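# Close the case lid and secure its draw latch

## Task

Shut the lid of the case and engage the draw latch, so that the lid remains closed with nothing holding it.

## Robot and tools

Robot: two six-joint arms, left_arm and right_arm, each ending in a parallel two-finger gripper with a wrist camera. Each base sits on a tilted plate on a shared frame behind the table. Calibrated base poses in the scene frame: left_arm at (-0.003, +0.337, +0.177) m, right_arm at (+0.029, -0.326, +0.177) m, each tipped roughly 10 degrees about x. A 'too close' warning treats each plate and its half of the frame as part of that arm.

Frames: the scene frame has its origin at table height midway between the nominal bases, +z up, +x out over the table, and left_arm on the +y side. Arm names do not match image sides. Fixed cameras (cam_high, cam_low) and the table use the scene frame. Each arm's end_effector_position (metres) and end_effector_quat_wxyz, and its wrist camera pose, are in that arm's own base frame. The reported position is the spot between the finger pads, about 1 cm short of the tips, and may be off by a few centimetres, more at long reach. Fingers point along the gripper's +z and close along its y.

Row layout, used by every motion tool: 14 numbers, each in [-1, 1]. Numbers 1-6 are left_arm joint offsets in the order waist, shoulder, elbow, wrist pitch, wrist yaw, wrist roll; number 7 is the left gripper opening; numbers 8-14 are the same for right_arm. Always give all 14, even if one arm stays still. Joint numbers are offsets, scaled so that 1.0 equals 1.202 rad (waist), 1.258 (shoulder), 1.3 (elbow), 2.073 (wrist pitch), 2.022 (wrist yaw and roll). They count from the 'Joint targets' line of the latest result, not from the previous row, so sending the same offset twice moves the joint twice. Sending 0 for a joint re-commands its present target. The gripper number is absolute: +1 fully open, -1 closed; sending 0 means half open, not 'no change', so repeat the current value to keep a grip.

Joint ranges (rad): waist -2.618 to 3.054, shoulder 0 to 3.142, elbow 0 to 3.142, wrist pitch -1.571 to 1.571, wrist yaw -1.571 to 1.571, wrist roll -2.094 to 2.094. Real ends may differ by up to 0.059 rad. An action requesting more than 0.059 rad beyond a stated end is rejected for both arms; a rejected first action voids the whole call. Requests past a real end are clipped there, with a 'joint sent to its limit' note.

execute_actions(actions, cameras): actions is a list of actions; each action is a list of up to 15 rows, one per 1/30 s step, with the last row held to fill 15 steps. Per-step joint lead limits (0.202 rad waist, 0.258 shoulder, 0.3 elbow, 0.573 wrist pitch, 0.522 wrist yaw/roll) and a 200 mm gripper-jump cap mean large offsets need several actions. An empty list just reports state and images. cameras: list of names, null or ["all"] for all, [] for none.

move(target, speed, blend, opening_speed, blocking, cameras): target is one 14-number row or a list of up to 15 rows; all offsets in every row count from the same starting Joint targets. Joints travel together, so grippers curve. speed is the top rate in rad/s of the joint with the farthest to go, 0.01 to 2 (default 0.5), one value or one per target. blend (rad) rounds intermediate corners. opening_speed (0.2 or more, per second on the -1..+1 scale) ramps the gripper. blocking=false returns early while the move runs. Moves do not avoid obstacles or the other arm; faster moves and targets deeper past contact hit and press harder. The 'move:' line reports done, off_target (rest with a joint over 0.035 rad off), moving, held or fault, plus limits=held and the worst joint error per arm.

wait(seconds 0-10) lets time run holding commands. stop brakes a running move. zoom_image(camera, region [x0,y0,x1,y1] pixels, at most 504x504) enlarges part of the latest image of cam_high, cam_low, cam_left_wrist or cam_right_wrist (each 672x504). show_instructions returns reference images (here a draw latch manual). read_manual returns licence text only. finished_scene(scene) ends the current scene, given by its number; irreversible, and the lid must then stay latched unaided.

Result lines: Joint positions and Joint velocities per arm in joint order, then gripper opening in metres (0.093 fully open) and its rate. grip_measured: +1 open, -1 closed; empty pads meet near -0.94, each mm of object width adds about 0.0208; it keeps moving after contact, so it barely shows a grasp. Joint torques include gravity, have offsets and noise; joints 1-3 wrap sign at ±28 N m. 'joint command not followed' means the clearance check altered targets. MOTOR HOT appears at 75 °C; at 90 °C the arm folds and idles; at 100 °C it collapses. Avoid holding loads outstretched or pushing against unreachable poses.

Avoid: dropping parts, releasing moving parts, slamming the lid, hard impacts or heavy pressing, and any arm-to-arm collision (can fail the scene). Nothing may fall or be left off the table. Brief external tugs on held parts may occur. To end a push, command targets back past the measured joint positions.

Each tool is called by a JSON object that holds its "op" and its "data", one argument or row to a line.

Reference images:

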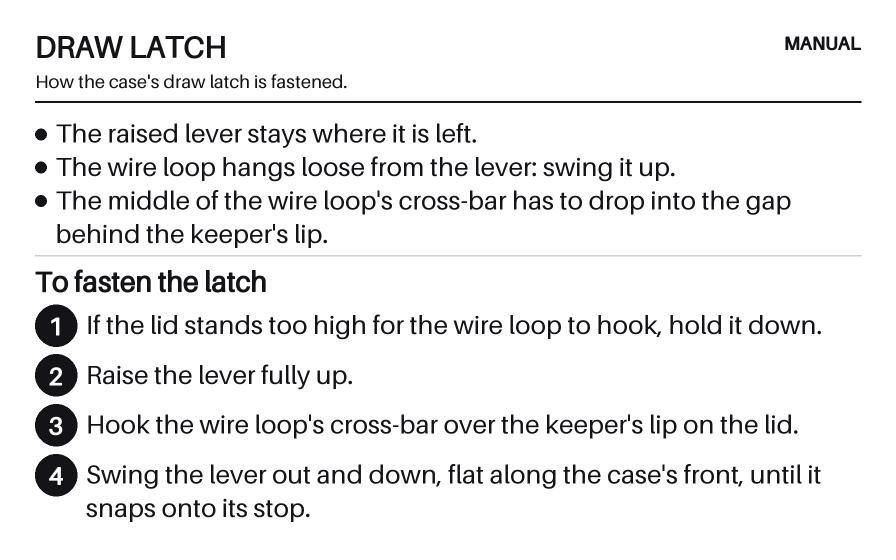

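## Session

{"op": "execute_actions", "data": {
  "actions": []
}}

{"op": "zoom_image", "data": {
  "camera": "cam_low",
  "region": [240, 150, 480, 330]
}}

Scene clock: 0.00 s.
left_arm: end_effector_position=(+0.2309, -0.1673, +0.1511) grip_measured=+1.000 end_effector_quat_wxyz=(+0.402, +0.437, +0.627, -0.504) | right_arm: end_effector_position=(+0.3828, +0.2423, +0.1596) grip_measured=+1.000 end_effector_quat_wxyz=(+0.099, -0.092, +0.991, -0.026)
Joint positions: left_arm=[-0.007 1.39 0.629 -0.411 1.387 0.876 0.093] | right_arm=[0.617 2.199 2.243 -1.468 0.143 0.422 0.093]
Joint velocities: within noise
Joint torques (N m): no reading
Motor temperatures (°C): left_arm=[27 37 31 27 26 26 23] | right_arm=[24 27 32 23 24 26 23]
Heat: left arm: 37 °C; right arm: 32 °C.
Joint targets: left_arm=[-0.008 1.382 0.641 -0.406 1.391 0.876] | right_arm=[0.616 2.194 2.248 -1.471 0.143 0.422]
Tool commands: left_gripper/opening=+1.0 right_gripper/opening=+1.0

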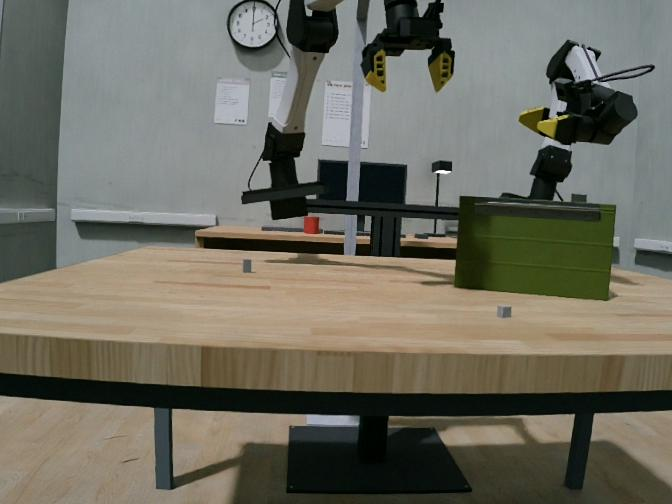

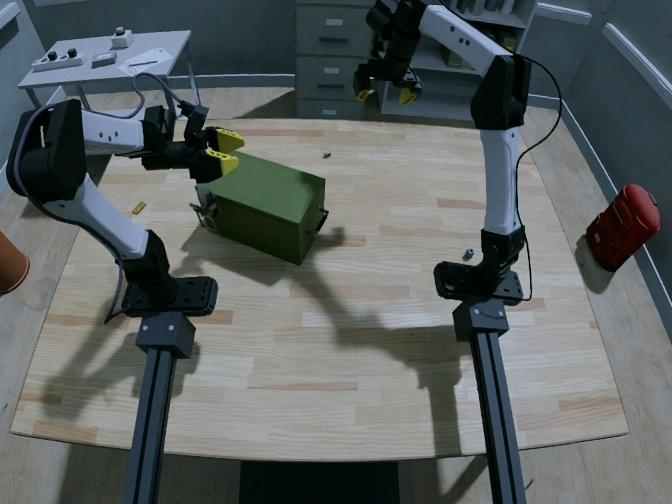

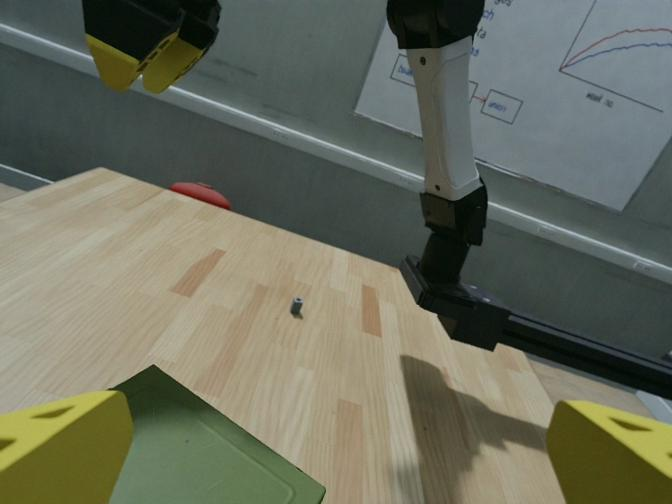

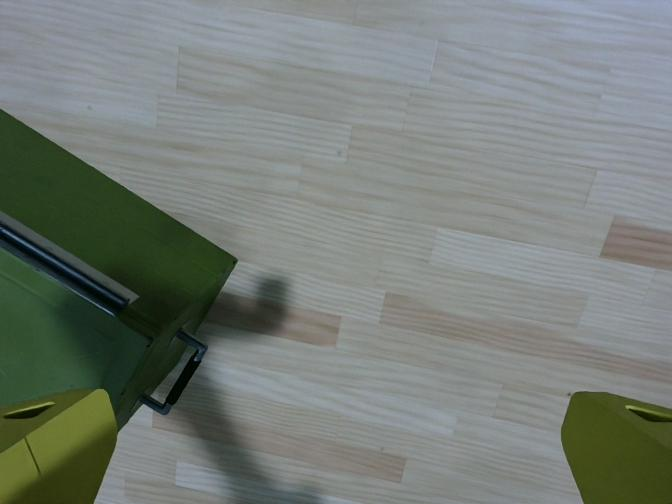

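Scaled by 2.100 from the camera's 672x504 image, which has a finer 960x720 frame.

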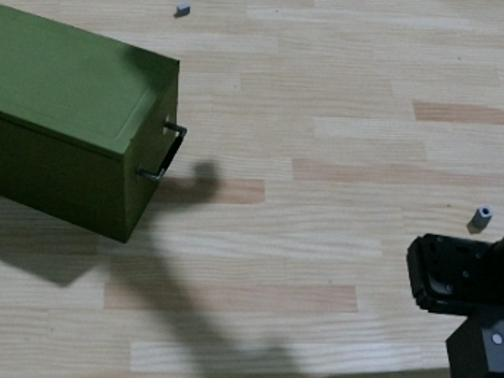

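{"op": "move", "data": {
  "target": [-0.201,-0.383,-0.032,-0.094,-0.688,-0.433,-1,0,0,0,0,0,0,-1],
  "speed": 1.0
}}

Scene clock: 9.93 s.
left_arm: end_effector_position=(+0.2535, -0.0641, +0.1171) grip_measured=-0.991 end_effector_quat_wxyz=(+0.328, +0.121, +0.936, -0.042) | right_arm: end_effector_position=(+0.3828, +0.2423, +0.1596) grip_measured=-0.979 end_effector_quat_wxyz=(+0.099, -0.092, +0.991, -0.026)
Joint positions: left_arm=[-0.242 0.912 0.609 -0.594 0.008 0.012 0] | right_arm=[0.617 2.199 2.243 -1.468 0.143 0.422 0]
Joint velocities: within noise
Joint torques (N m): left_arm=[-1.48 -2.61 7.01 1.79 0.05 -0.08] | right_arm=[2.15 -13.53 6.42 1.01 0.21 0.07]
Motor temperatures (°C): left_arm=[27 37 31 27 26 26 23] | right_arm=[24 31 33 24 24 26 23]
Heat: left arm: 37 °C; right arm: 33 °C.
Joint targets: left_arm=[-0.249 0.900 0.599 -0.600 0.000 0.001] | right_arm=[0.616 2.194 2.248 -1.471 0.143 0.422]
move: done

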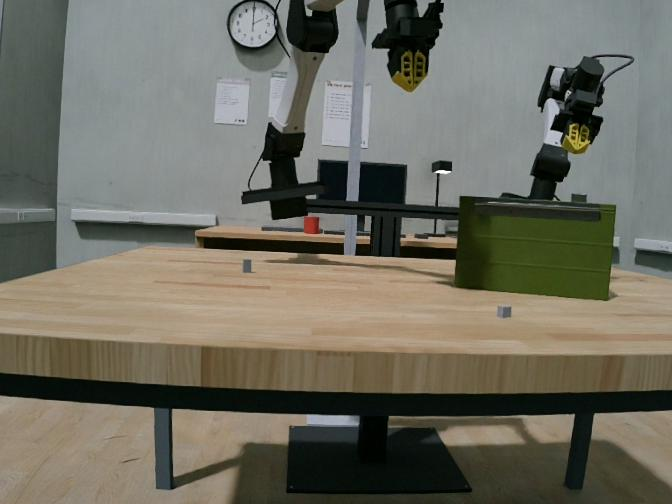

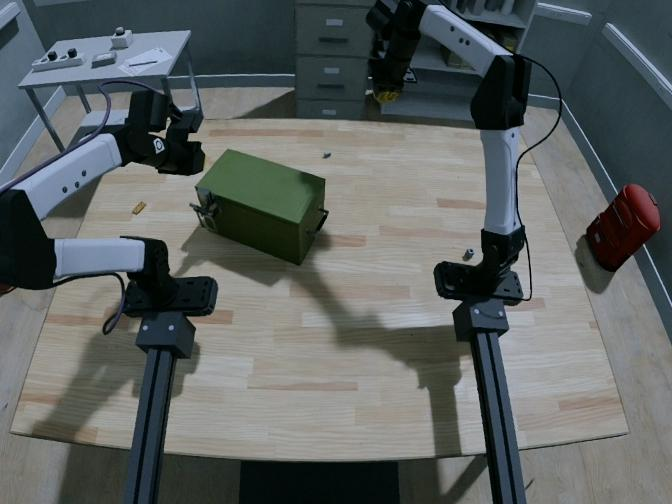

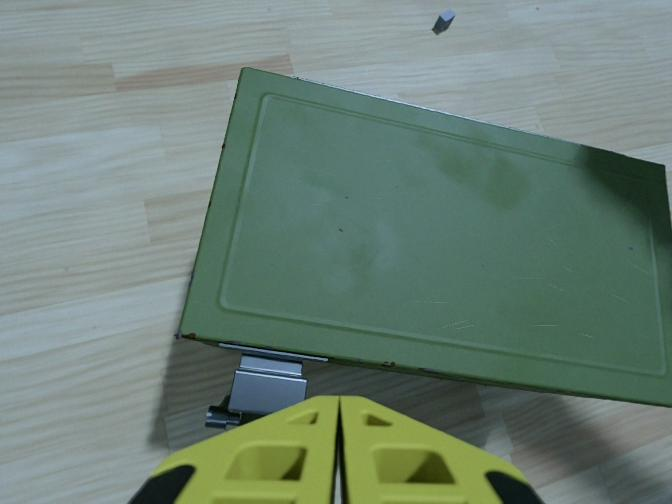

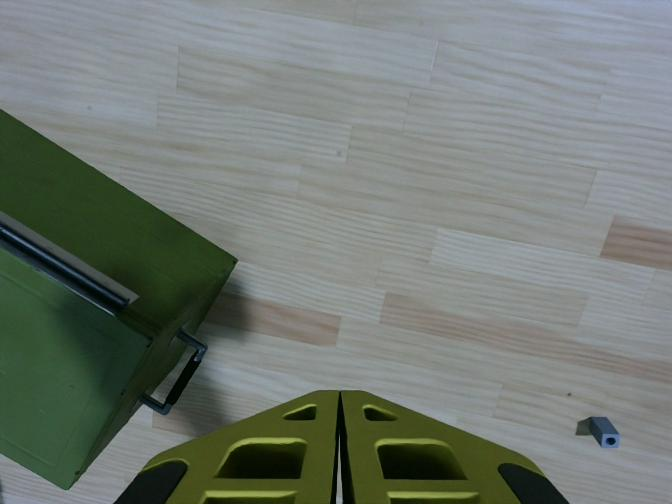

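{"op": "move", "data": {
  "target": [0.7794,0.5039,0.0351,-0.0686,0.3765,0.908,-1,0,0,0,0,0,0,-1],
  "speed": 1.0,
  "cameras": ["cam_left_wrist","cam_low"]
}}

Scene clock: 37.23 s.
left_arm: end_effector_position=(+0.2234, +0.0336, +0.0245) grip_measured=-0.991 end_effector_quat_wxyz=(+0.339, +0.494, +0.788, -0.140) | right_arm: end_effector_position=(+0.3828, +0.2423, +0.1596) grip_measured=-0.979 end_effector_quat_wxyz=(+0.099, -0.092, +0.991, -0.026)
Joint positions: left_arm=[0.681 1.525 0.619 -0.724 0.749 1.825 0] | right_arm=[0.617 2.199 2.243 -1.468 0.143 0.422 0]
Joint velocities: within noise
Joint torques (N m): left_arm=[-0.54 -4.23 7.06 -0.23 0.59 0.15] | right_arm=[2.15 -13.53 6.42 1.01 0.21 0.07]
Motor temperatures (°C): left_arm=[27 37 34 30 26 26 23] | right_arm=[24 37 36 24 24 26 23]
Heat: left arm: 37 °C; right arm: 37 °C.
Joint targets: left_arm=[0.687 1.534 0.645 -0.743 0.761 1.837] | right_arm=[0.616 2.194 2.248 -1.471 0.143 0.422]
move: done
Images, in order (width x height): cam_low 672x504, cam_left_wrist 672x504.

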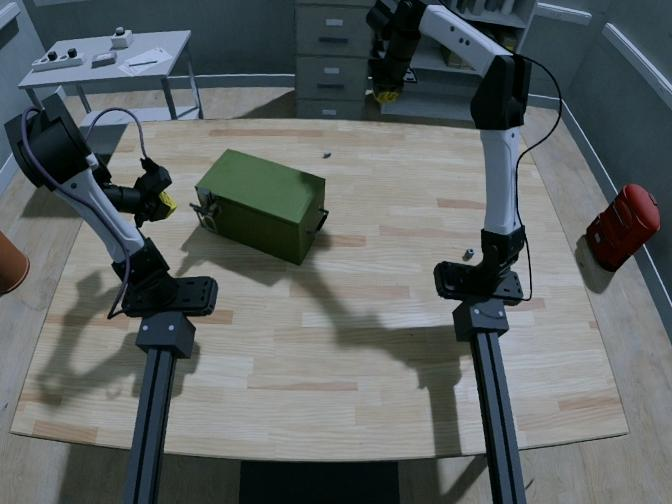

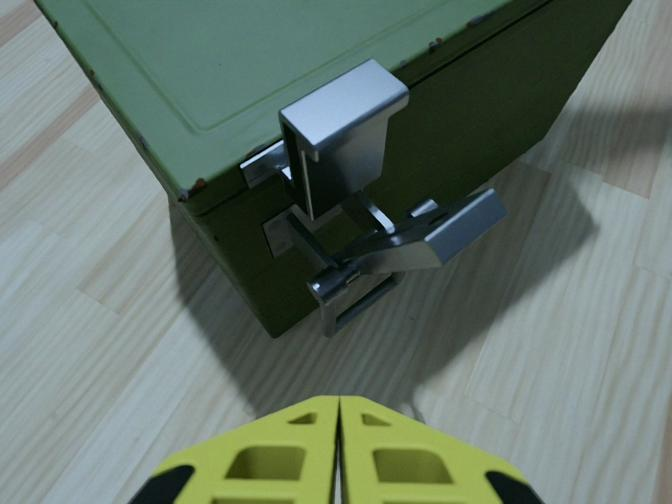

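{"op": "zoom_image", "data": {
  "camera": "cam_left_wrist",
  "region": [150, 40, 550, 350]
}}

{"op": "zoom_image", "data": {
  "camera": "cam_low",
  "region": [180, 140, 340, 270]
}}

Scaled by 1.260 from the camera's 672x504 image, which has a finer 960x720 frame.

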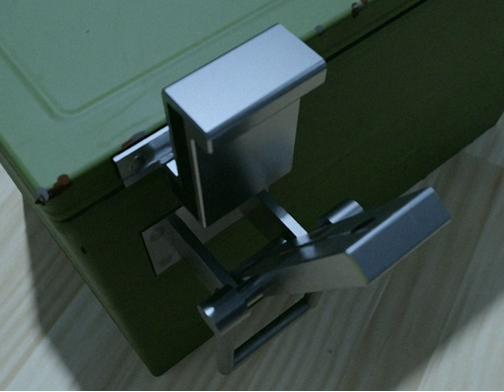

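Scaled by 3.150 from the camera's 672x504 image, which has a finer 960x720 frame.

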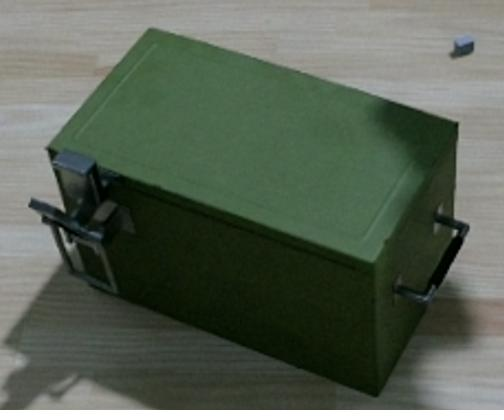

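{"op": "move", "data": {
  "target": [0.1379,0.552,0.3055,-0.2137,0.0714,0.1053,-1,0,-0.3,0,0,0,0,-1],
  "speed": 0.8,
  "cameras": ["cam_left_wrist"]
}}

{"op": "zoom_image", "data": {
  "camera": "cam_left_wrist",
  "region": [150, 40, 550, 350]
}}

Scene clock: 67.50 s.
left_arm: end_effector_position=(+0.2305, +0.0629, -0.0091) grip_measured=-0.991 end_effector_quat_wxyz=(+0.353, +0.331, +0.783, -0.391) | right_arm: end_effector_position=(+0.3440, +0.2148, +0.3161) grip_measured=-0.979 end_effector_quat_wxyz=(+0.259, -0.075, +0.961, +0.069)
Joint positions: left_arm=[0.848 2.22 1.028 -1.16 0.894 2.037 0] | right_arm=[0.617 1.821 2.243 -1.468 0.143 0.422 0]
Joint velocities: within noise
Joint torques (N m): left_arm=[-0.83 -7.75 3.26 -1.62 0.42 0.17] | right_arm=[1.54 -9.2 5.9 1.86 0.19 0.06]
Motor temperatures (°C): left_arm=[27 38 34 28 27 26 23] | right_arm=[24 39 37 25 24 26 23]
Heat: left arm: 38 °C; right arm: 39 °C.
Joint targets: left_arm=[0.853 2.228 1.042 -1.186 0.906 2.050] | right_arm=[0.616 1.816 2.248 -1.471 0.143 0.422]
move: done
Images, in order (width x height): cam_left_wrist 672x504.

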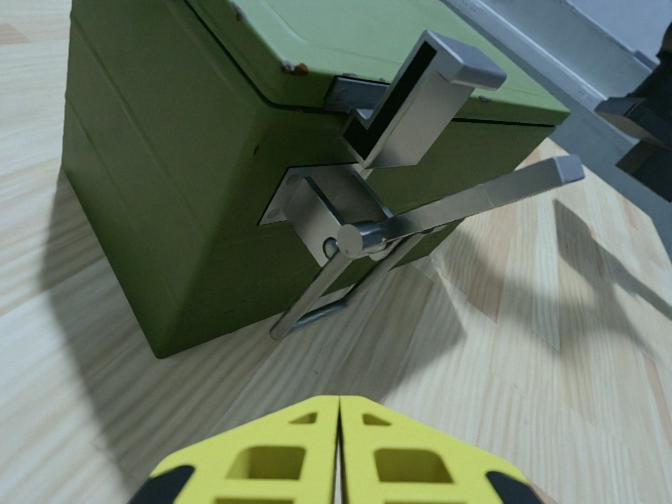

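Scaled by 1.260 from the camera's 672x504 image, which has a finer 960x720 frame.

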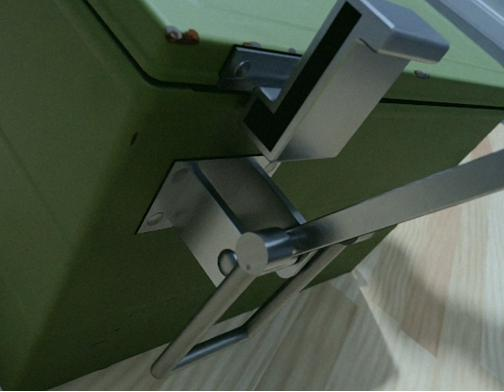

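{"op": "move", "data": {
  "target": [
    [0,0,0,0,0,0,-1,0.3727,0.2838,-0.6054,0.4742,-0.0707,-0.2087,-1],
    [0,0,0,0,0,0,0,0.3727,0.3843,-0.65,0.549,-0.0707,-0.2087,-1]
  ],
  "speed": [1.0,0.15],
  "cameras": ["cam_low","cam_high"]
}}

{"op": "move", "data": {
  "target": [-0.0933,-0.1177,-0.2732,0.305,0.0151,-0.1583,0,0,0,0,0,0,0,-1],
  "speed": 0.4,
  "cameras": ["cam_left_wrist"]
}}

Scene clock: 170.97 s.
left_arm: end_effector_position=(+0.2305, +0.0628, -0.0088) grip_measured=-0.002 end_effector_quat_wxyz=(+0.353, +0.331, +0.783, -0.392) | right_arm: end_effector_position=(+0.2349, +0.4264, -0.0442) grip_measured=-0.979 end_effector_quat_wxyz=(+0.164, -0.496, +0.848, +0.093)
Joint positions: left_arm=[0.848 2.22 1.028 -1.161 0.895 2.038 0.045] | right_arm=[1.071 2.25 1.432 -0.373 0.01 0.011 0]
Joint velocities: within noise
Joint torques (N m): left_arm=[-0.87 -7.72 3.22 -1.61 0.42 0.18] | right_arm=[1.1 -8.27 4.19 2.24 0.01 -0.02]
Motor temperatures (°C): left_arm=[27 42 31 34 27 26 24] | right_arm=[24 37 38 29 24 26 23]
Heat: left arm: 42 °C; right arm: 38 °C.
Joint targets: left_arm=[0.853 2.228 1.042 -1.186 0.906 2.050] | right_arm=[1.064 2.300 1.403 -0.333 0.000 0.000]
move: off_target (right_arm); right_arm: the shoulder is farthest, 0.049 rad from its target
Images, in order (width x height): cam_high 672x504, cam_low 672x504.

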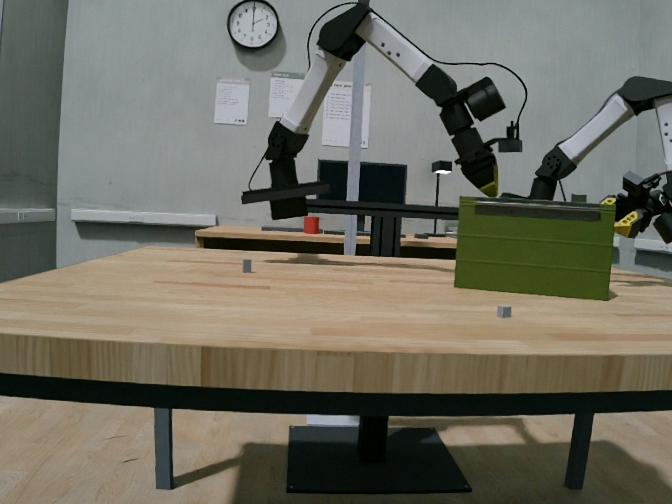

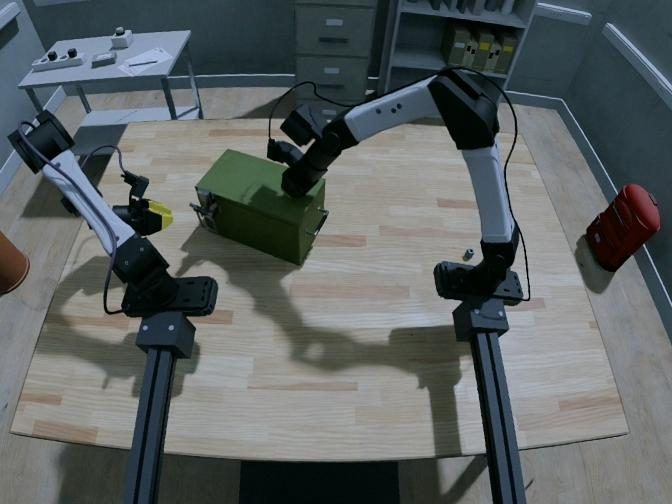

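Scene clock: 173.27 s.
left_arm: end_effector_position=(+0.2239, +0.0244, -0.0549) grip_measured=-0.002 end_effector_quat_wxyz=(+0.353, +0.335, +0.814, -0.317) | right_arm: end_effector_position=(+0.2349, +0.4265, -0.0441) grip_measured=-0.979 end_effector_quat_wxyz=(+0.164, -0.496, +0.848, +0.093)
Joint positions: left_arm=[0.748 2.118 0.693 -0.567 0.924 1.741 0.045] | right_arm=[1.071 2.25 1.432 -0.373 0.01 0.01 0]
Joint velocities: within noise
Joint torques (N m): left_arm=[-1.88 -10.44 0.53 -0.51 0.58 -0.08] | right_arm=[1.1 -8.27 4.19 2.24 0.02 -0.02]
Motor temperatures (°C): left_arm=[27 43 31 33 27 26 23] | right_arm=[24 36 38 30 24 26 23]
Heat: left arm: 43 °C; right arm: 38 °C.
Joint targets: left_arm=[0.741 2.081 0.687 -0.553 0.936 1.730] | right_arm=[1.064 2.300 1.403 -0.333 0.000 0.000]
move: off_target (left_arm, right_arm); left_arm: the shoulder is farthest, 0.038 rad from its target; right_arm: the shoulder is farthest, 0.050 rad from its target
Images, in order (width x height): cam_left_wrist 672x504.

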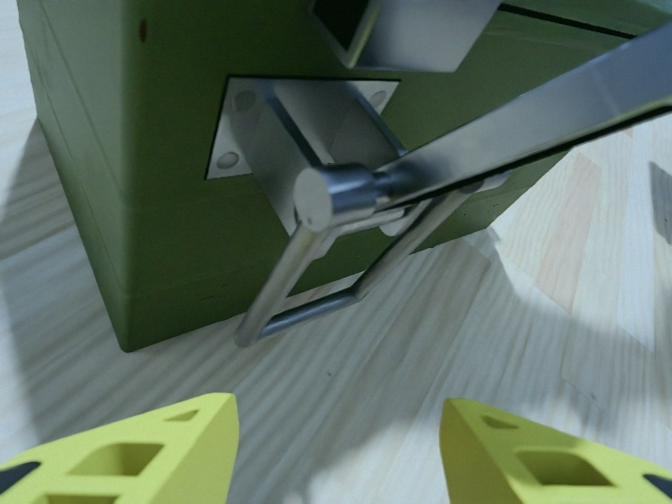

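{"op": "move", "data": {
  "target": [-0.0674,0.035,-0.0377,0.095,0.0109,-0.0692,0,0,0,0,0,0,0,-1],
  "speed": 0.25,
  "cameras": ["cam_left_wrist"]
}}

Scene clock: 190.80 s.
left_arm: end_effector_position=(+0.2371, +0.0129, -0.0652) grip_measured=-0.002 end_effector_quat_wxyz=(+0.357, +0.342, +0.816, -0.301) | right_arm: end_effector_position=(+0.2349, +0.4265, -0.0441) grip_measured=-0.979 end_effector_quat_wxyz=(+0.164, -0.496, +0.848, +0.093)
Joint positions: left_arm=[0.667 2.118 0.645 -0.371 0.945 1.601 0.045] | right_arm=[1.071 2.25 1.432 -0.373 0.01 0.01 0]
Joint velocities: within noise
Joint torques (N m): left_arm=[-1.95 -6.35 0.46 -0.19 0.61 -0.09] | right_arm=[1.1 -8.27 4.19 2.24 0.02 -0.02]
Motor temperatures (°C): left_arm=[27 46 31 31 27 26 23] | right_arm=[24 35 37 30 24 26 23]
Heat: left arm: 46 °C; right arm: 37 °C.
Joint targets: left_arm=[0.660 2.125 0.638 -0.356 0.958 1.589] | right_arm=[1.064 2.300 1.403 -0.333 0.000 0.000]
move: off_target (right_arm); right_arm: the shoulder is farthest, 0.050 rad from its target
Images, in order (width x height): cam_left_wrist 672x504.

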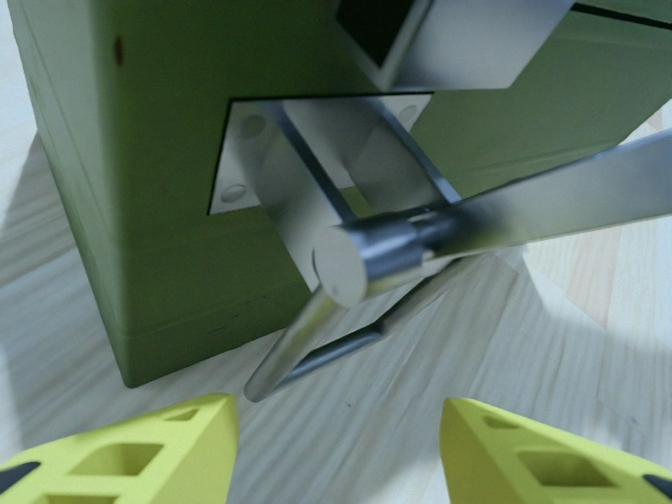

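{"op": "move", "data": {
  "target": [-0.0674,0.038,-0.0371,0.095,0.0105,-0.0693,0,0,0,0,0,0,0,-1],
  "speed": 0.2,
  "cameras": ["cam_left_wrist"]
}}

Scene clock: 195.30 s.
left_arm: end_effector_position=(+0.2503, +0.0002, -0.0764) grip_measured=-0.002 end_effector_quat_wxyz=(+0.371, +0.342, +0.812, -0.293) | right_arm: end_effector_position=(+0.2349, +0.4265, -0.0441) grip_measured=-0.979 end_effector_quat_wxyz=(+0.164, -0.496, +0.848, +0.093)
Joint positions: left_arm=[0.593 2.154 0.603 -0.154 0.979 1.463 0.045] | right_arm=[1.071 2.25 1.432 -0.373 0.01 0.01 0]
Joint velocities: within noise
Joint torques (N m): left_arm=[-2.65 -5.38 -0.32 -0.13 0.54 -0.1] | right_arm=[1.1 -8.27 4.19 2.24 0.01 -0.02]
Motor temperatures (°C): left_arm=[27 45 31 31 27 26 23] | right_arm=[24 35 37 30 24 26 23]
Heat: left arm: 45 °C; right arm: 37 °C.
Joint targets: left_arm=[0.579 2.172 0.589 -0.159 0.979 1.450] | right_arm=[1.064 2.300 1.403 -0.333 0.000 0.000]
move: off_target (right_arm); right_arm: the shoulder is farthest, 0.050 rad from its target
Images, in order (width x height): cam_left_wrist 672x504.

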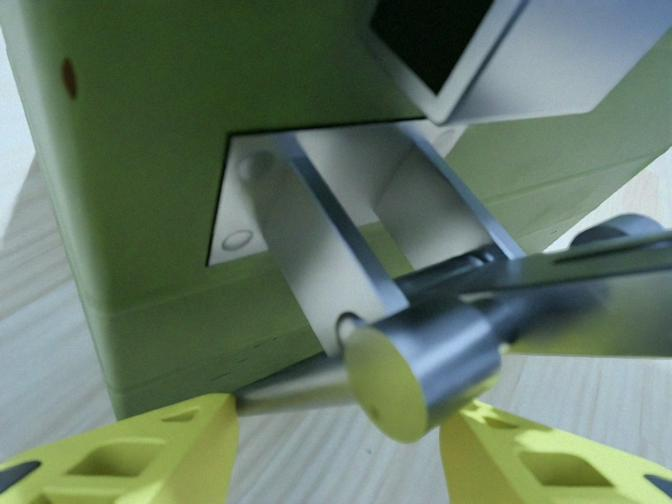

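{"op": "move", "data": {
  "target": [-0.008,0.0111,-0.0105,0,0,0,0,0,0,0,0,0,0,-1],
  "speed": 0.1,
  "cameras": ["cam_left_wrist"]
}}

{"op": "zoom_image", "data": {
  "camera": "cam_left_wrist",
  "region": [150, 280, 500, 504]
}}

Scene clock: 209.83 s.
left_arm: end_effector_position=(+0.2503, -0.0019, -0.0776) grip_measured=-0.001 end_effector_quat_wxyz=(+0.374, +0.344, +0.810, -0.295) | right_arm: end_effector_position=(+0.2349, +0.4265, -0.0441) grip_measured=-0.979 end_effector_quat_wxyz=(+0.164, -0.496, +0.848, +0.093)
Joint positions: left_arm=[0.588 2.163 0.599 -0.137 0.987 1.462 0.045] | right_arm=[1.071 2.25 1.432 -0.373 0.01 0.01 0]
Joint velocities: within noise
Joint torques (N m): left_arm=[-3.07 -4.96 -1.24 -0.3 0.46 -0.09] | right_arm=[1.1 -8.27 4.19 2.24 0.02 -0.02]
Motor temperatures (°C): left_arm=[27 44 30 30 27 26 23] | right_arm=[24 35 37 31 24 26 23]
Heat: left arm: 44 °C; right arm: 37 °C.
Joint targets: left_arm=[0.569 2.186 0.576 -0.159 0.980 1.449] | right_arm=[1.064 2.300 1.403 -0.333 0.000 0.000]
move: off_target (right_arm); right_arm: the shoulder is farthest, 0.050 rad from its target
Images, in order (width x height): cam_left_wrist 672x504.

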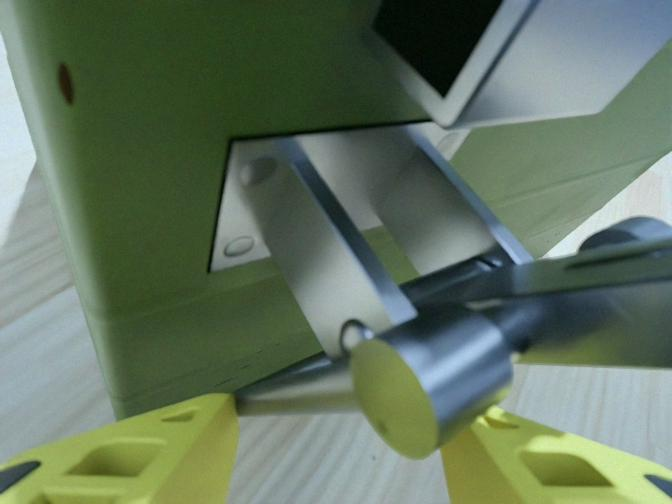

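Scaled by 1.440 from the camera's 672x504 image, which has a finer 960x720 frame.

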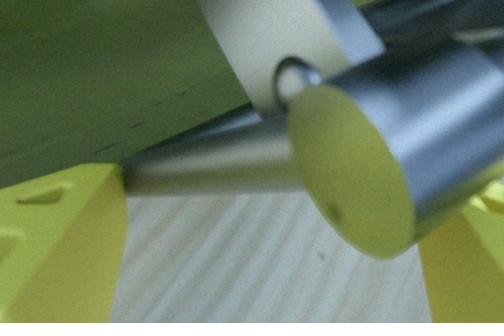

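{"op": "move", "data": {
  "target": [
    [0.1826,0.058,0.1631,-0.2489,0.0148,0.2967,0,0,0,0,0,0,0,-1],
    [0.1063,0.07,0.1143,-0.1517,0.0331,0.292,0,0,0,0,0,0,0,-1]
  ],
  "speed": [0.5,0.25],
  "cameras": ["cam_left_wrist"]
}}

Scene clock: 230.67 s.
left_arm: end_effector_position=(+0.2374, +0.0116, -0.0700) grip_measured=-0.001 end_effector_quat_wxyz=(+0.433, +0.436, +0.735, -0.286) | right_arm: end_effector_position=(+0.2349, +0.4265, -0.0441) grip_measured=-0.979 end_effector_quat_wxyz=(+0.164, -0.496, +0.848, +0.093)
Joint positions: left_arm=[0.704 2.263 0.731 -0.487 1.034 2.032 0.045] | right_arm=[1.071 2.25 1.432 -0.373 0.01 0.01 0]
Joint velocities: within noise
Joint torques (N m): left_arm=[-1.94 -6.3 -0.1 -0.53 0.57 0.11] | right_arm=[1.1 -8.27 4.19 2.24 0.01 -0.02]
Motor temperatures (°C): left_arm=[28 42 30 29 27 26 23] | right_arm=[24 35 36 31 24 26 23]
Heat: left arm: 42 °C; right arm: 36 °C.
Joint targets: left_arm=[0.697 2.274 0.724 -0.474 1.046 2.040] | right_arm=[1.064 2.300 1.403 -0.333 0.000 0.000]
move: off_target (right_arm); right_arm: the shoulder is farthest, 0.050 rad from its target
Images, in order (width x height): cam_left_wrist 672x504.

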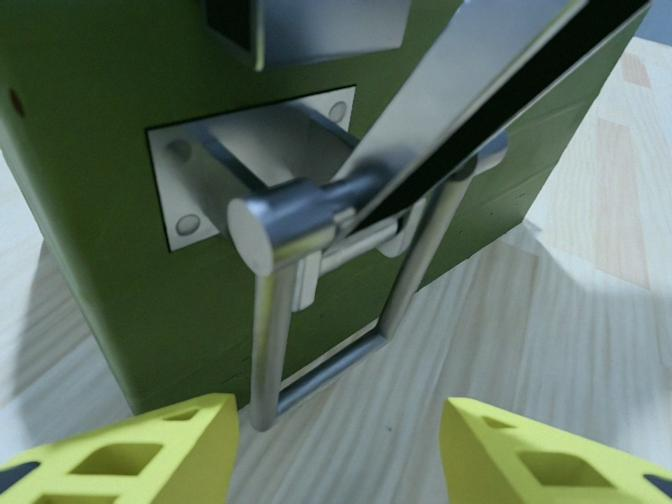

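{"op": "move", "data": {
  "target": [-0.0765,0.0127,-0.0485,0.0974,0.0188,-0.005,0,0,0,0,0,0,0,-1],
  "speed": 0.2,
  "cameras": ["cam_left_wrist"]
}}

Scene clock: 235.90 s.
left_arm: end_effector_position=(+0.2440, -0.0082, -0.0788) grip_measured=-0.001 end_effector_quat_wxyz=(+0.458, +0.488, +0.698, -0.256) | right_arm: end_effector_position=(+0.2349, +0.4265, -0.0441) grip_measured=-0.979 end_effector_quat_wxyz=(+0.164, -0.496, +0.848, +0.093)
Joint positions: left_arm=[0.619 2.278 0.67 -0.284 1.077 2.032 0.045] | right_arm=[1.071 2.25 1.432 -0.373 0.01 0.01 0]
Joint velocities: within noise
Joint torques (N m): left_arm=[-2.66 -6.06 -0.49 -0.29 0.58 0] | right_arm=[1.1 -8.27 4.21 2.24 0.02 -0.02]
Motor temperatures (°C): left_arm=[28 42 30 29 27 26 23] | right_arm=[24 35 36 31 24 26 23]
Heat: left arm: 42 °C; right arm: 36 °C.
Joint targets: left_arm=[0.605 2.290 0.661 -0.272 1.085 2.030] | right_arm=[1.064 2.300 1.403 -0.333 0.000 0.000]
move: off_target (right_arm); right_arm: the shoulder is farthest, 0.050 rad from its target
Images, in order (width x height): cam_left_wrist 672x504.

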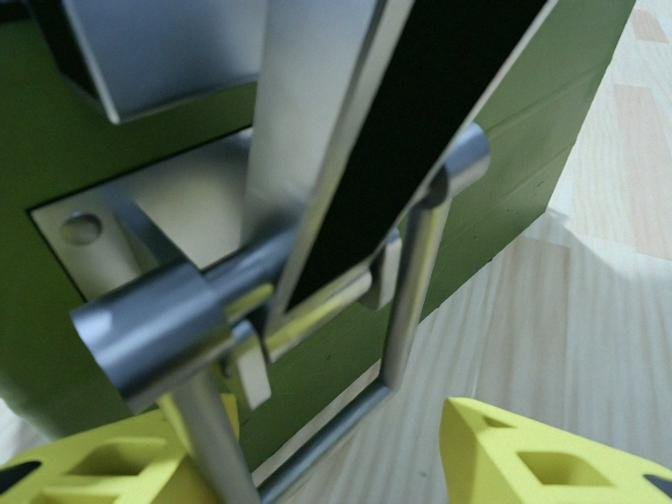

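{"op": "move", "data": {
  "target": [
    [0.1789,-0.0437,-0.0123,-0.1486,-0.044,0.005,0,0,0,0,0,0,0,-1],
    [0.2138,-0.1288,-0.0385,-0.2065,-0.0569,0.005,0,0,0,0,0,0,0,-1]
  ],
  "speed": 0.25,
  "cameras": ["cam_left_wrist"]
}}

Scene clock: 266.40 s.
left_arm: end_effector_position=(+0.1944, +0.0120, -0.0469) grip_measured=-0.001 end_effector_quat_wxyz=(+0.408, +0.346, +0.780, -0.325) | right_arm: end_effector_position=(+0.2349, +0.4265, -0.0441) grip_measured=-0.979 end_effector_quat_wxyz=(+0.164, -0.496, +0.848, +0.093)
Joint positions: left_arm=[0.859 2.16 0.622 -0.656 0.974 2.032 0.045] | right_arm=[1.071 2.25 1.432 -0.373 0.01 0.01 0]
Joint velocities: within noise
Joint torques (N m): left_arm=[-0.83 -9.32 -0.91 -1.55 0.34 0.13] | right_arm=[1.1 -8.27 4.19 2.24 0.02 -0.02]
Motor temperatures (°C): left_arm=[28 42 30 29 27 26 23] | right_arm=[24 35 36 32 24 26 23]
Heat: left arm: 42 °C; right arm: 36 °C.
Joint targets: left_arm=[0.862 2.128 0.611 -0.700 0.969 2.040] | right_arm=[1.064 2.300 1.403 -0.333 0.000 0.000]
move: off_target (left_arm, right_arm); left_arm: the wrist pitch is farthest, 0.044 rad from its target; right_arm: the shoulder is farthest, 0.050 rad from its target
Images, in order (width x height): cam_left_wrist 672x504.

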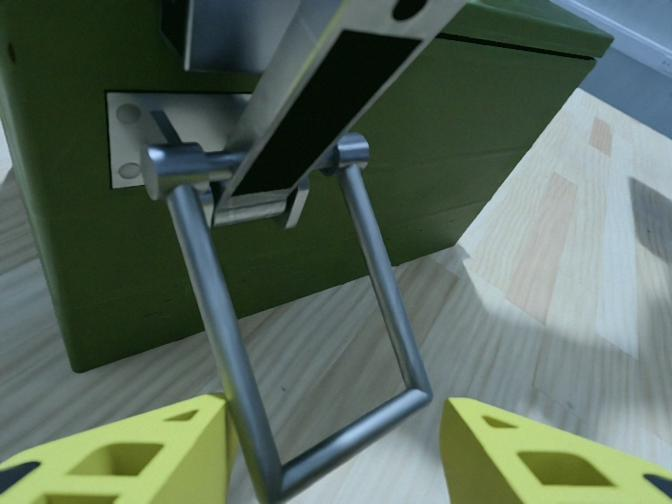

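{"op": "move", "data": {
  "target": [
    [-0.0116,-0.0938,-0.0246,-0.0531,0.0035,0,0,0,0,0,0,0,0,-1],
    [-0.0349,-0.1534,-0.0323,-0.0724,0.0089,0,0,0,0,0,0,0,0,-1],
    [-0.0682,-0.2234,-0.0369,-0.0878,0.0203,0,0,0,0,0,0,0,0,-1]
  ],
  "speed": 0.25,
  "cameras": ["cam_left_wrist"]
}}

Scene clock: 274.97 s.
left_arm: end_effector_position=(+0.1915, -0.0076, +0.0063) grip_measured=+0.000 end_effector_quat_wxyz=(+0.408, +0.376, +0.765, -0.326) | right_arm: end_effector_position=(+0.2349, +0.4265, -0.0441) grip_measured=-0.979 end_effector_quat_wxyz=(+0.164, -0.496, +0.848, +0.093)
Joint positions: left_arm=[0.788 1.877 0.571 -0.852 0.993 2.026 0.045] | right_arm=[1.071 2.25 1.432 -0.373 0.01 0.01 0]
Joint velocities: within noise
Joint torques (N m): left_arm=[-1.76 -8.29 0.81 -1.32 0.56 0.17] | right_arm=[1.1 -8.28 4.21 2.24 0.02 -0.02]
Motor temperatures (°C): left_arm=[28 44 30 30 27 26 23] | right_arm=[24 35 36 33 24 26 23]
Heat: left arm: 44 °C; right arm: 36 °C.
Joint targets: left_arm=[0.780 1.847 0.564 -0.882 1.010 2.040] | right_arm=[1.064 2.300 1.403 -0.333 0.000 0.000]
move: off_target (right_arm); right_arm: the shoulder is farthest, 0.050 rad from its target
Images, in order (width x height): cam_left_wrist 672x504.

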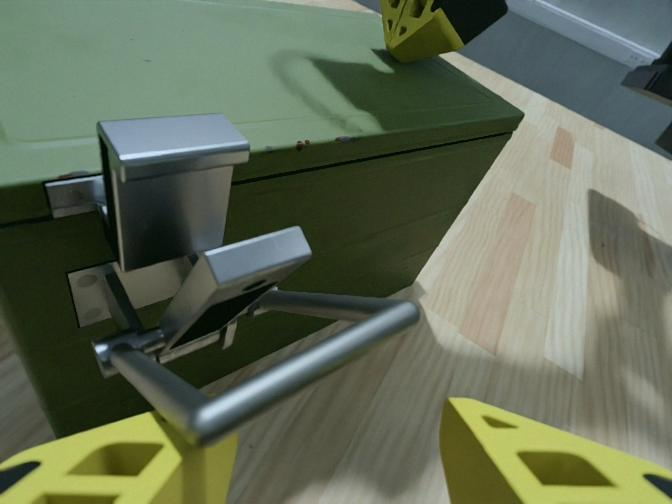

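{"op": "move", "data": {
  "target": [
    [-0.0666,-0.0453,0.002,0.0347,0.0198,0,0,0,0,0,0,0,0,-1],
    [-0.1148,-0.0652,0.0046,0.0666,0.0312,0,0,0,0,0,0,0,0,-1]
  ],
  "speed": 0.2,
  "cameras": ["cam_left_wrist"]
}}

Scene clock: 281.43 s.
left_arm: end_effector_position=(+0.2116, -0.0215, +0.0155) grip_measured=+0.000 end_effector_quat_wxyz=(+0.435, +0.459, +0.721, -0.284) | right_arm: end_effector_position=(+0.2349, +0.4265, -0.0441) grip_measured=-0.979 end_effector_quat_wxyz=(+0.164, -0.496, +0.848, +0.093)
Joint positions: left_arm=[0.653 1.796 0.571 -0.759 1.045 2.027 0.045] | right_arm=[1.071 2.25 1.432 -0.373 0.01 0.01 0]
Joint velocities: within noise
Joint torques (N m): left_arm=[-2.14 -8.31 2.28 -0.44 0.76 0.16] | right_arm=[1.1 -8.27 4.19 2.24 0.02 -0.02]
Motor temperatures (°C): left_arm=[27 44 30 30 27 26 23] | right_arm=[24 35 36 33 24 26 23]
Heat: left arm: 44 °C; right arm: 36 °C.
Joint targets: left_arm=[0.642 1.765 0.570 -0.744 1.074 2.040] | right_arm=[1.064 2.300 1.403 -0.333 0.000 0.000]
move: off_target (right_arm); right_arm: the shoulder is farthest, 0.050 rad from its target
Images, in order (width x height): cam_left_wrist 672x504.

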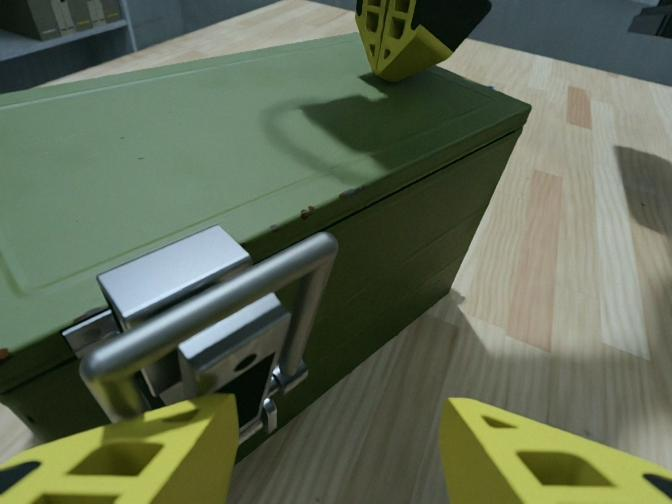

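{"op": "move", "data": {
  "target": [-0.0225,-0.0024,0.0092,0.0429,0.003,0,0,0,0,0,0,0,0,-1],
  "speed": 0.2,
  "cameras": ["cam_left_wrist"]
}}

Scene clock: 285.33 s.
left_arm: end_effector_position=(+0.2204, -0.0227, +0.0135) grip_measured=+0.000 end_effector_quat_wxyz=(+0.447, +0.484, +0.704, -0.264) | right_arm: end_effector_position=(+0.2349, +0.4265, -0.0441) grip_measured=-0.979 end_effector_quat_wxyz=(+0.164, -0.496, +0.848, +0.093)
Joint positions: left_arm=[0.622 1.796 0.571 -0.69 1.06 2.03 0.045] | right_arm=[1.071 2.25 1.432 -0.373 0.01 0.01 0]
Joint velocities: within noise
Joint torques (N m): left_arm=[-1.83 -8.65 3.62 -0.07 0.69 0.12] | right_arm=[1.1 -8.27 4.19 2.24 0.02 -0.02]
Motor temperatures (°C): left_arm=[27 44 30 30 27 26 23] | right_arm=[24 35 36 33 24 26 23]
Heat: left arm: 44 °C; right arm: 36 °C.
Joint targets: left_arm=[0.615 1.762 0.582 -0.655 1.080 2.040] | right_arm=[1.064 2.300 1.403 -0.333 0.000 0.000]
move: off_target (right_arm); right_arm: the shoulder is farthest, 0.050 rad from its target
Images, in order (width x height): cam_left_wrist 672x504.

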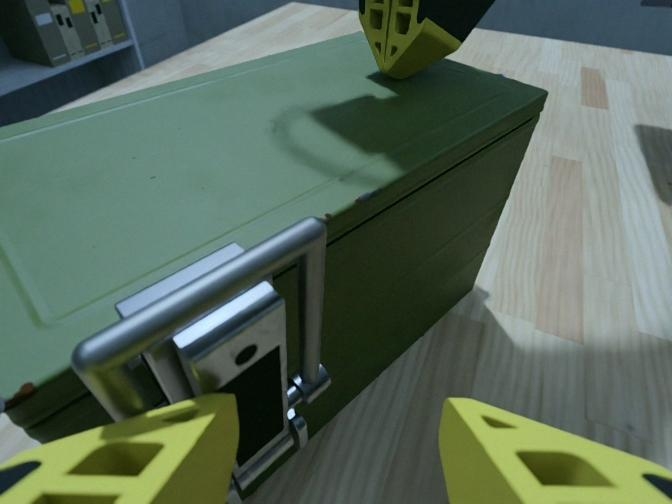

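{"op": "move", "data": {
  "target": [-0.0316,0.054,0.06,-0.048,0,0,0,0,0,0,0,0,0,-1],
  "speed": 0.15,
  "cameras": ["cam_left_wrist"]
}}

Scene clock: 294.80 s.
left_arm: end_effector_position=(+0.2284, -0.0197, +0.0153) grip_measured=+0.000 end_effector_quat_wxyz=(+0.432, +0.495, +0.703, -0.272) | right_arm: end_effector_position=(+0.2365, +0.4286, -0.0437) grip_measured=-0.979 end_effector_quat_wxyz=(+0.169, -0.495, +0.847, +0.095)
Joint positions: left_arm=[0.598 1.82 0.637 -0.743 1.036 2.03 0.045] | right_arm=[1.07 2.252 1.432 -0.36 0.01 0.01 0]
Joint velocities: within noise
Joint torques (N m): left_arm=[-3.07 -5.12 4.97 -0.65 0.92 0.12] | right_arm=[1.17 -8.47 4.21 2.11 0.02 -0.02]
Motor temperatures (°C): left_arm=[27 45 30 29 28 26 23] | right_arm=[24 35 36 33 24 26 23]
Heat: left arm: 45 °C; right arm: 36 °C.
Joint targets: left_arm=[0.577 1.830 0.659 -0.755 1.080 2.040] | right_arm=[1.064 2.300 1.403 -0.333 0.000 0.000]
move: off_target (left_arm, right_arm); left_arm: the wrist yaw is farthest, 0.044 rad from its target; right_arm: the shoulder is farthest, 0.048 rad from its target
Images, in order (width x height): cam_left_wrist 672x504.

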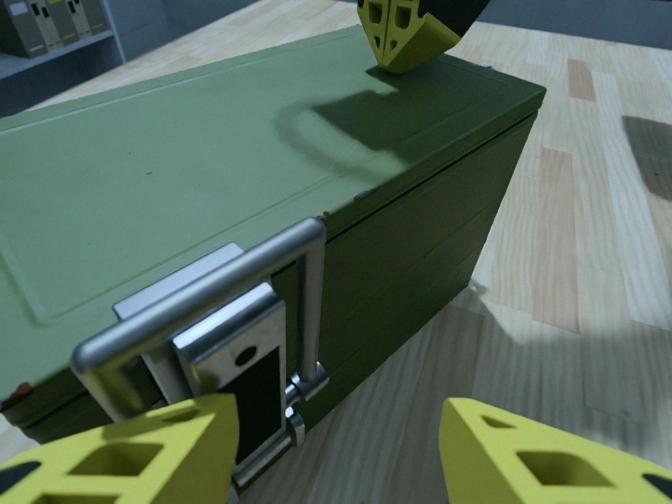

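{"op": "move", "data": {
  "target": [
    [0,0,0,0,0,0,0,0,-0.12,0,0,0,0,-1],
    [0,0,0,0,0,0,0,0.0646,0.09,0.2644,0.0336,0,0.777,-1],
    [0,0,0,0,0,0,0,0.06,0.1803,0.2328,0.0744,0,0.777,-1],
    [0,0,0,0,0,0,0,0.06,0.22,0.2328,0.0744,0,0.777,-1]
  ],
  "speed": [0.4,0.8,0.2,0.1],
  "cameras": ["cam_left_wrist","cam_low"]
}}

Scene clock: 329.33 s.
left_arm: end_effector_position=(+0.2284, -0.0197, +0.0153) grip_measured=+0.000 end_effector_quat_wxyz=(+0.432, +0.495, +0.703, -0.272) | right_arm: end_effector_position=(+0.2482, +0.5310, -0.0623) grip_measured=-0.979 end_effector_quat_wxyz=(+0.071, +0.202, +0.932, +0.291)
Joint positions: left_arm=[0.598 1.82 0.637 -0.744 1.035 2.03 0.045] | right_arm=[1.137 2.51 1.715 -0.167 0.01 1.56 0]
Joint velocities: within noise
Joint torques (N m): left_arm=[-3.08 -5.14 4.97 -0.63 0.93 0.12] | right_arm=[1.72 -8.99 6 2.01 0.07 0.14]
Motor temperatures (°C): left_arm=[28 42 31 29 28 26 23] | right_arm=[24 37 37 34 24 26 23]
Heat: left arm: 42 °C; right arm: 37 °C.
Joint targets: left_arm=[0.577 1.830 0.659 -0.754 1.080 2.040] | right_arm=[1.136 2.577 1.705 -0.179 0.000 1.571]
move: off_target (left_arm, right_arm); left_arm: the wrist yaw is farthest, 0.045 rad from its target; right_arm: the shoulder is farthest, 0.067 rad from its target
Images, in order (width x height): cam_low 672x504, cam_left_wrist 672x504.

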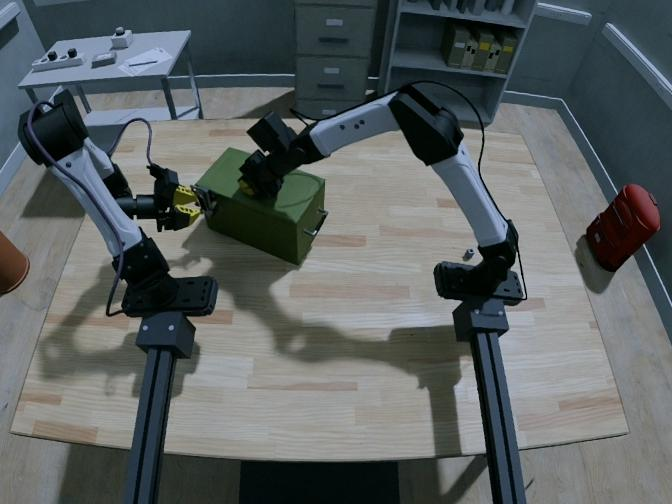

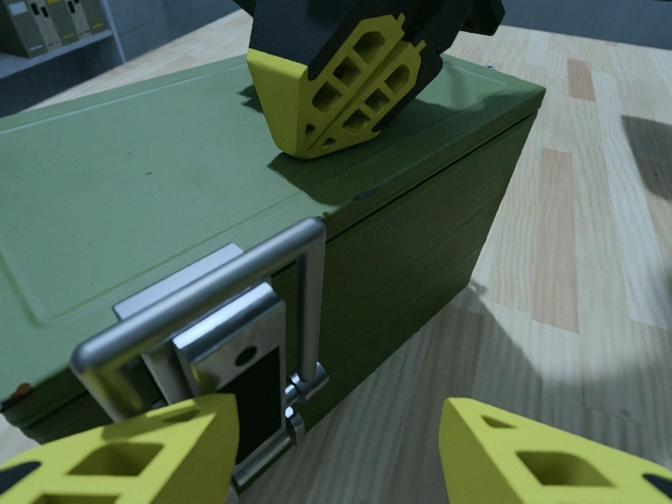

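{"op": "move", "data": {
  "target": [0,0,0,0,0,0,0,0,0.08,0,0,0,0,-1],
  "speed": 0.15,
  "cameras": ["cam_left_wrist"]
}}

Scene clock: 333.63 s.
left_arm: end_effector_position=(+0.2321, -0.0207, +0.0187) grip_measured=+0.000 end_effector_quat_wxyz=(+0.441, +0.495, +0.697, -0.272) | right_arm: end_effector_position=(+0.2557, +0.5447, -0.0665) grip_measured=-0.979 end_effector_quat_wxyz=(+0.079, +0.202, +0.923, +0.317)
Joint positions: left_arm=[0.591 1.82 0.644 -0.744 1.055 2.03 0.045] | right_arm=[1.137 2.553 1.744 -0.096 0.016 1.561 0]
Joint velocities: within noise
Joint torques (N m): left_arm=[-2.52 -5.18 4.33 -0.62 0.74 0.13] | right_arm=[1.74 -3.49 3.9 1.26 0.01 0.13]
Motor temperatures (°C): left_arm=[28 41 31 29 29 26 23] | right_arm=[24 37 37 34 24 26 23]
Heat: left arm: 41 °C; right arm: 37 °C.
Joint targets: left_arm=[0.577 1.830 0.659 -0.754 1.079 2.040] | right_arm=[1.136 2.677 1.705 -0.178 0.000 1.571]
move: off_target (right_arm); right_arm: the shoulder is farthest, 0.125 rad from its target
Images, in order (width x height): cam_left_wrist 672x504.

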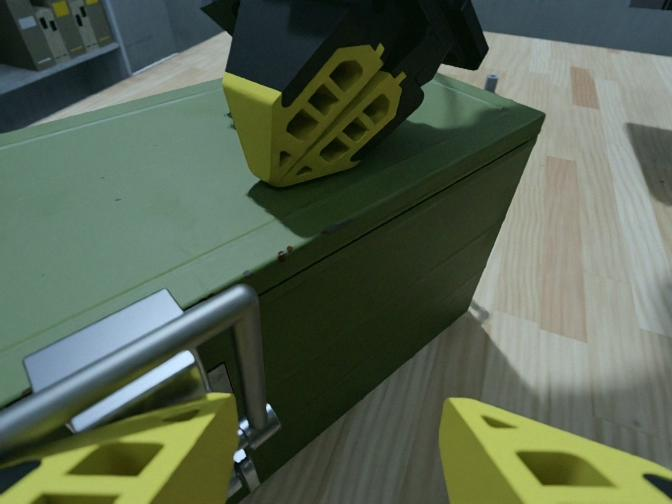

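{"op": "move", "data": {
  "target": [
    [0,0,0,0,0,0,0,0,-0.159,0,0,0,0,-1],
    [0,0,0,0,0,0,0,0.019,-0.16,0.2867,-0.4747,0,0,-1],
    [0,0,0,0,0,0,0,0.019,-0.128,0.2867,-0.4747,0,0,-1],
    [0,0,0,0,0,0,0,0.019,-0.1,0.2462,-0.4323,0,0,-1]
  ],
  "speed": [0.4,0.8,0.3,0.12],
  "cameras": ["cam_left_wrist","cam_low"]
}}

Scene clock: 346.60 s.
left_arm: end_effector_position=(+0.2321, -0.0207, +0.0188) grip_measured=+0.000 end_effector_quat_wxyz=(+0.441, +0.495, +0.697, -0.272) | right_arm: end_effector_position=(+0.1967, +0.4384, -0.0392) grip_measured=-0.979 end_effector_quat_wxyz=(+0.005, +0.203, +0.979, -0.001)
Joint positions: left_arm=[0.591 1.82 0.644 -0.744 1.056 2.03 0.045] | right_arm=[1.153 2.53 2.042 -1.083 0.011 1.562 0]
Joint velocities: within noise
Joint torques (N m): left_arm=[-2.5 -5.22 4.33 -0.61 0.74 0.12] | right_arm=[2.13 -13.14 4.97 0.92 0.09 0.15]
Motor temperatures (°C): left_arm=[28 41 31 28 28 26 23] | right_arm=[24 38 37 33 24 26 23]
Heat: left arm: 41 °C; right arm: 38 °C.
Joint targets: left_arm=[0.577 1.830 0.659 -0.754 1.080 2.040] | right_arm=[1.159 2.551 2.025 -1.075 0.000 1.571]
move: done
Images, in order (width x height): cam_low 672x504, cam_left_wrist 672x504.

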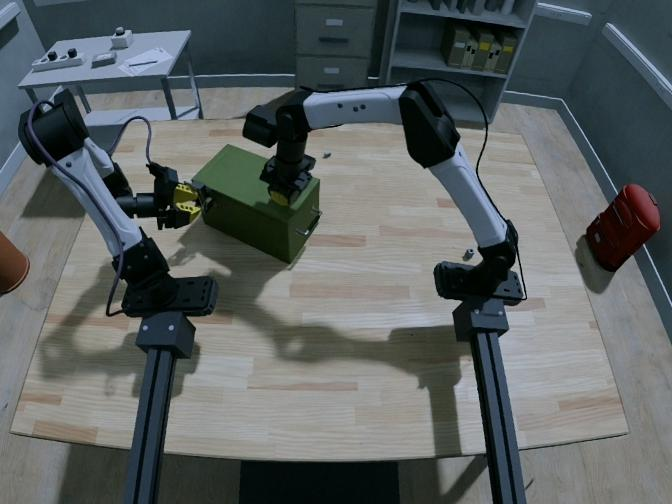

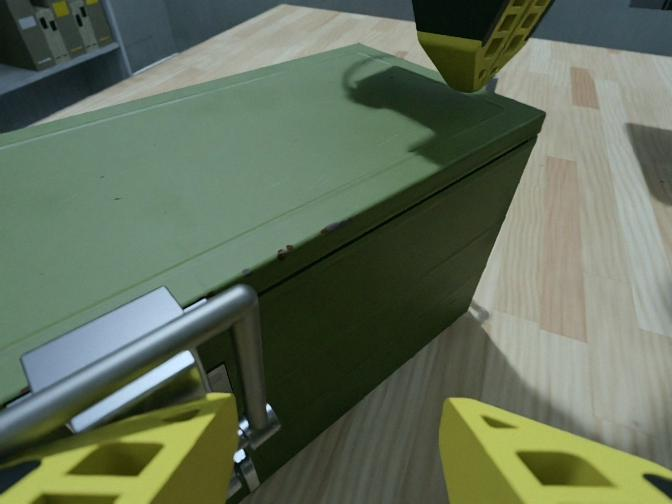

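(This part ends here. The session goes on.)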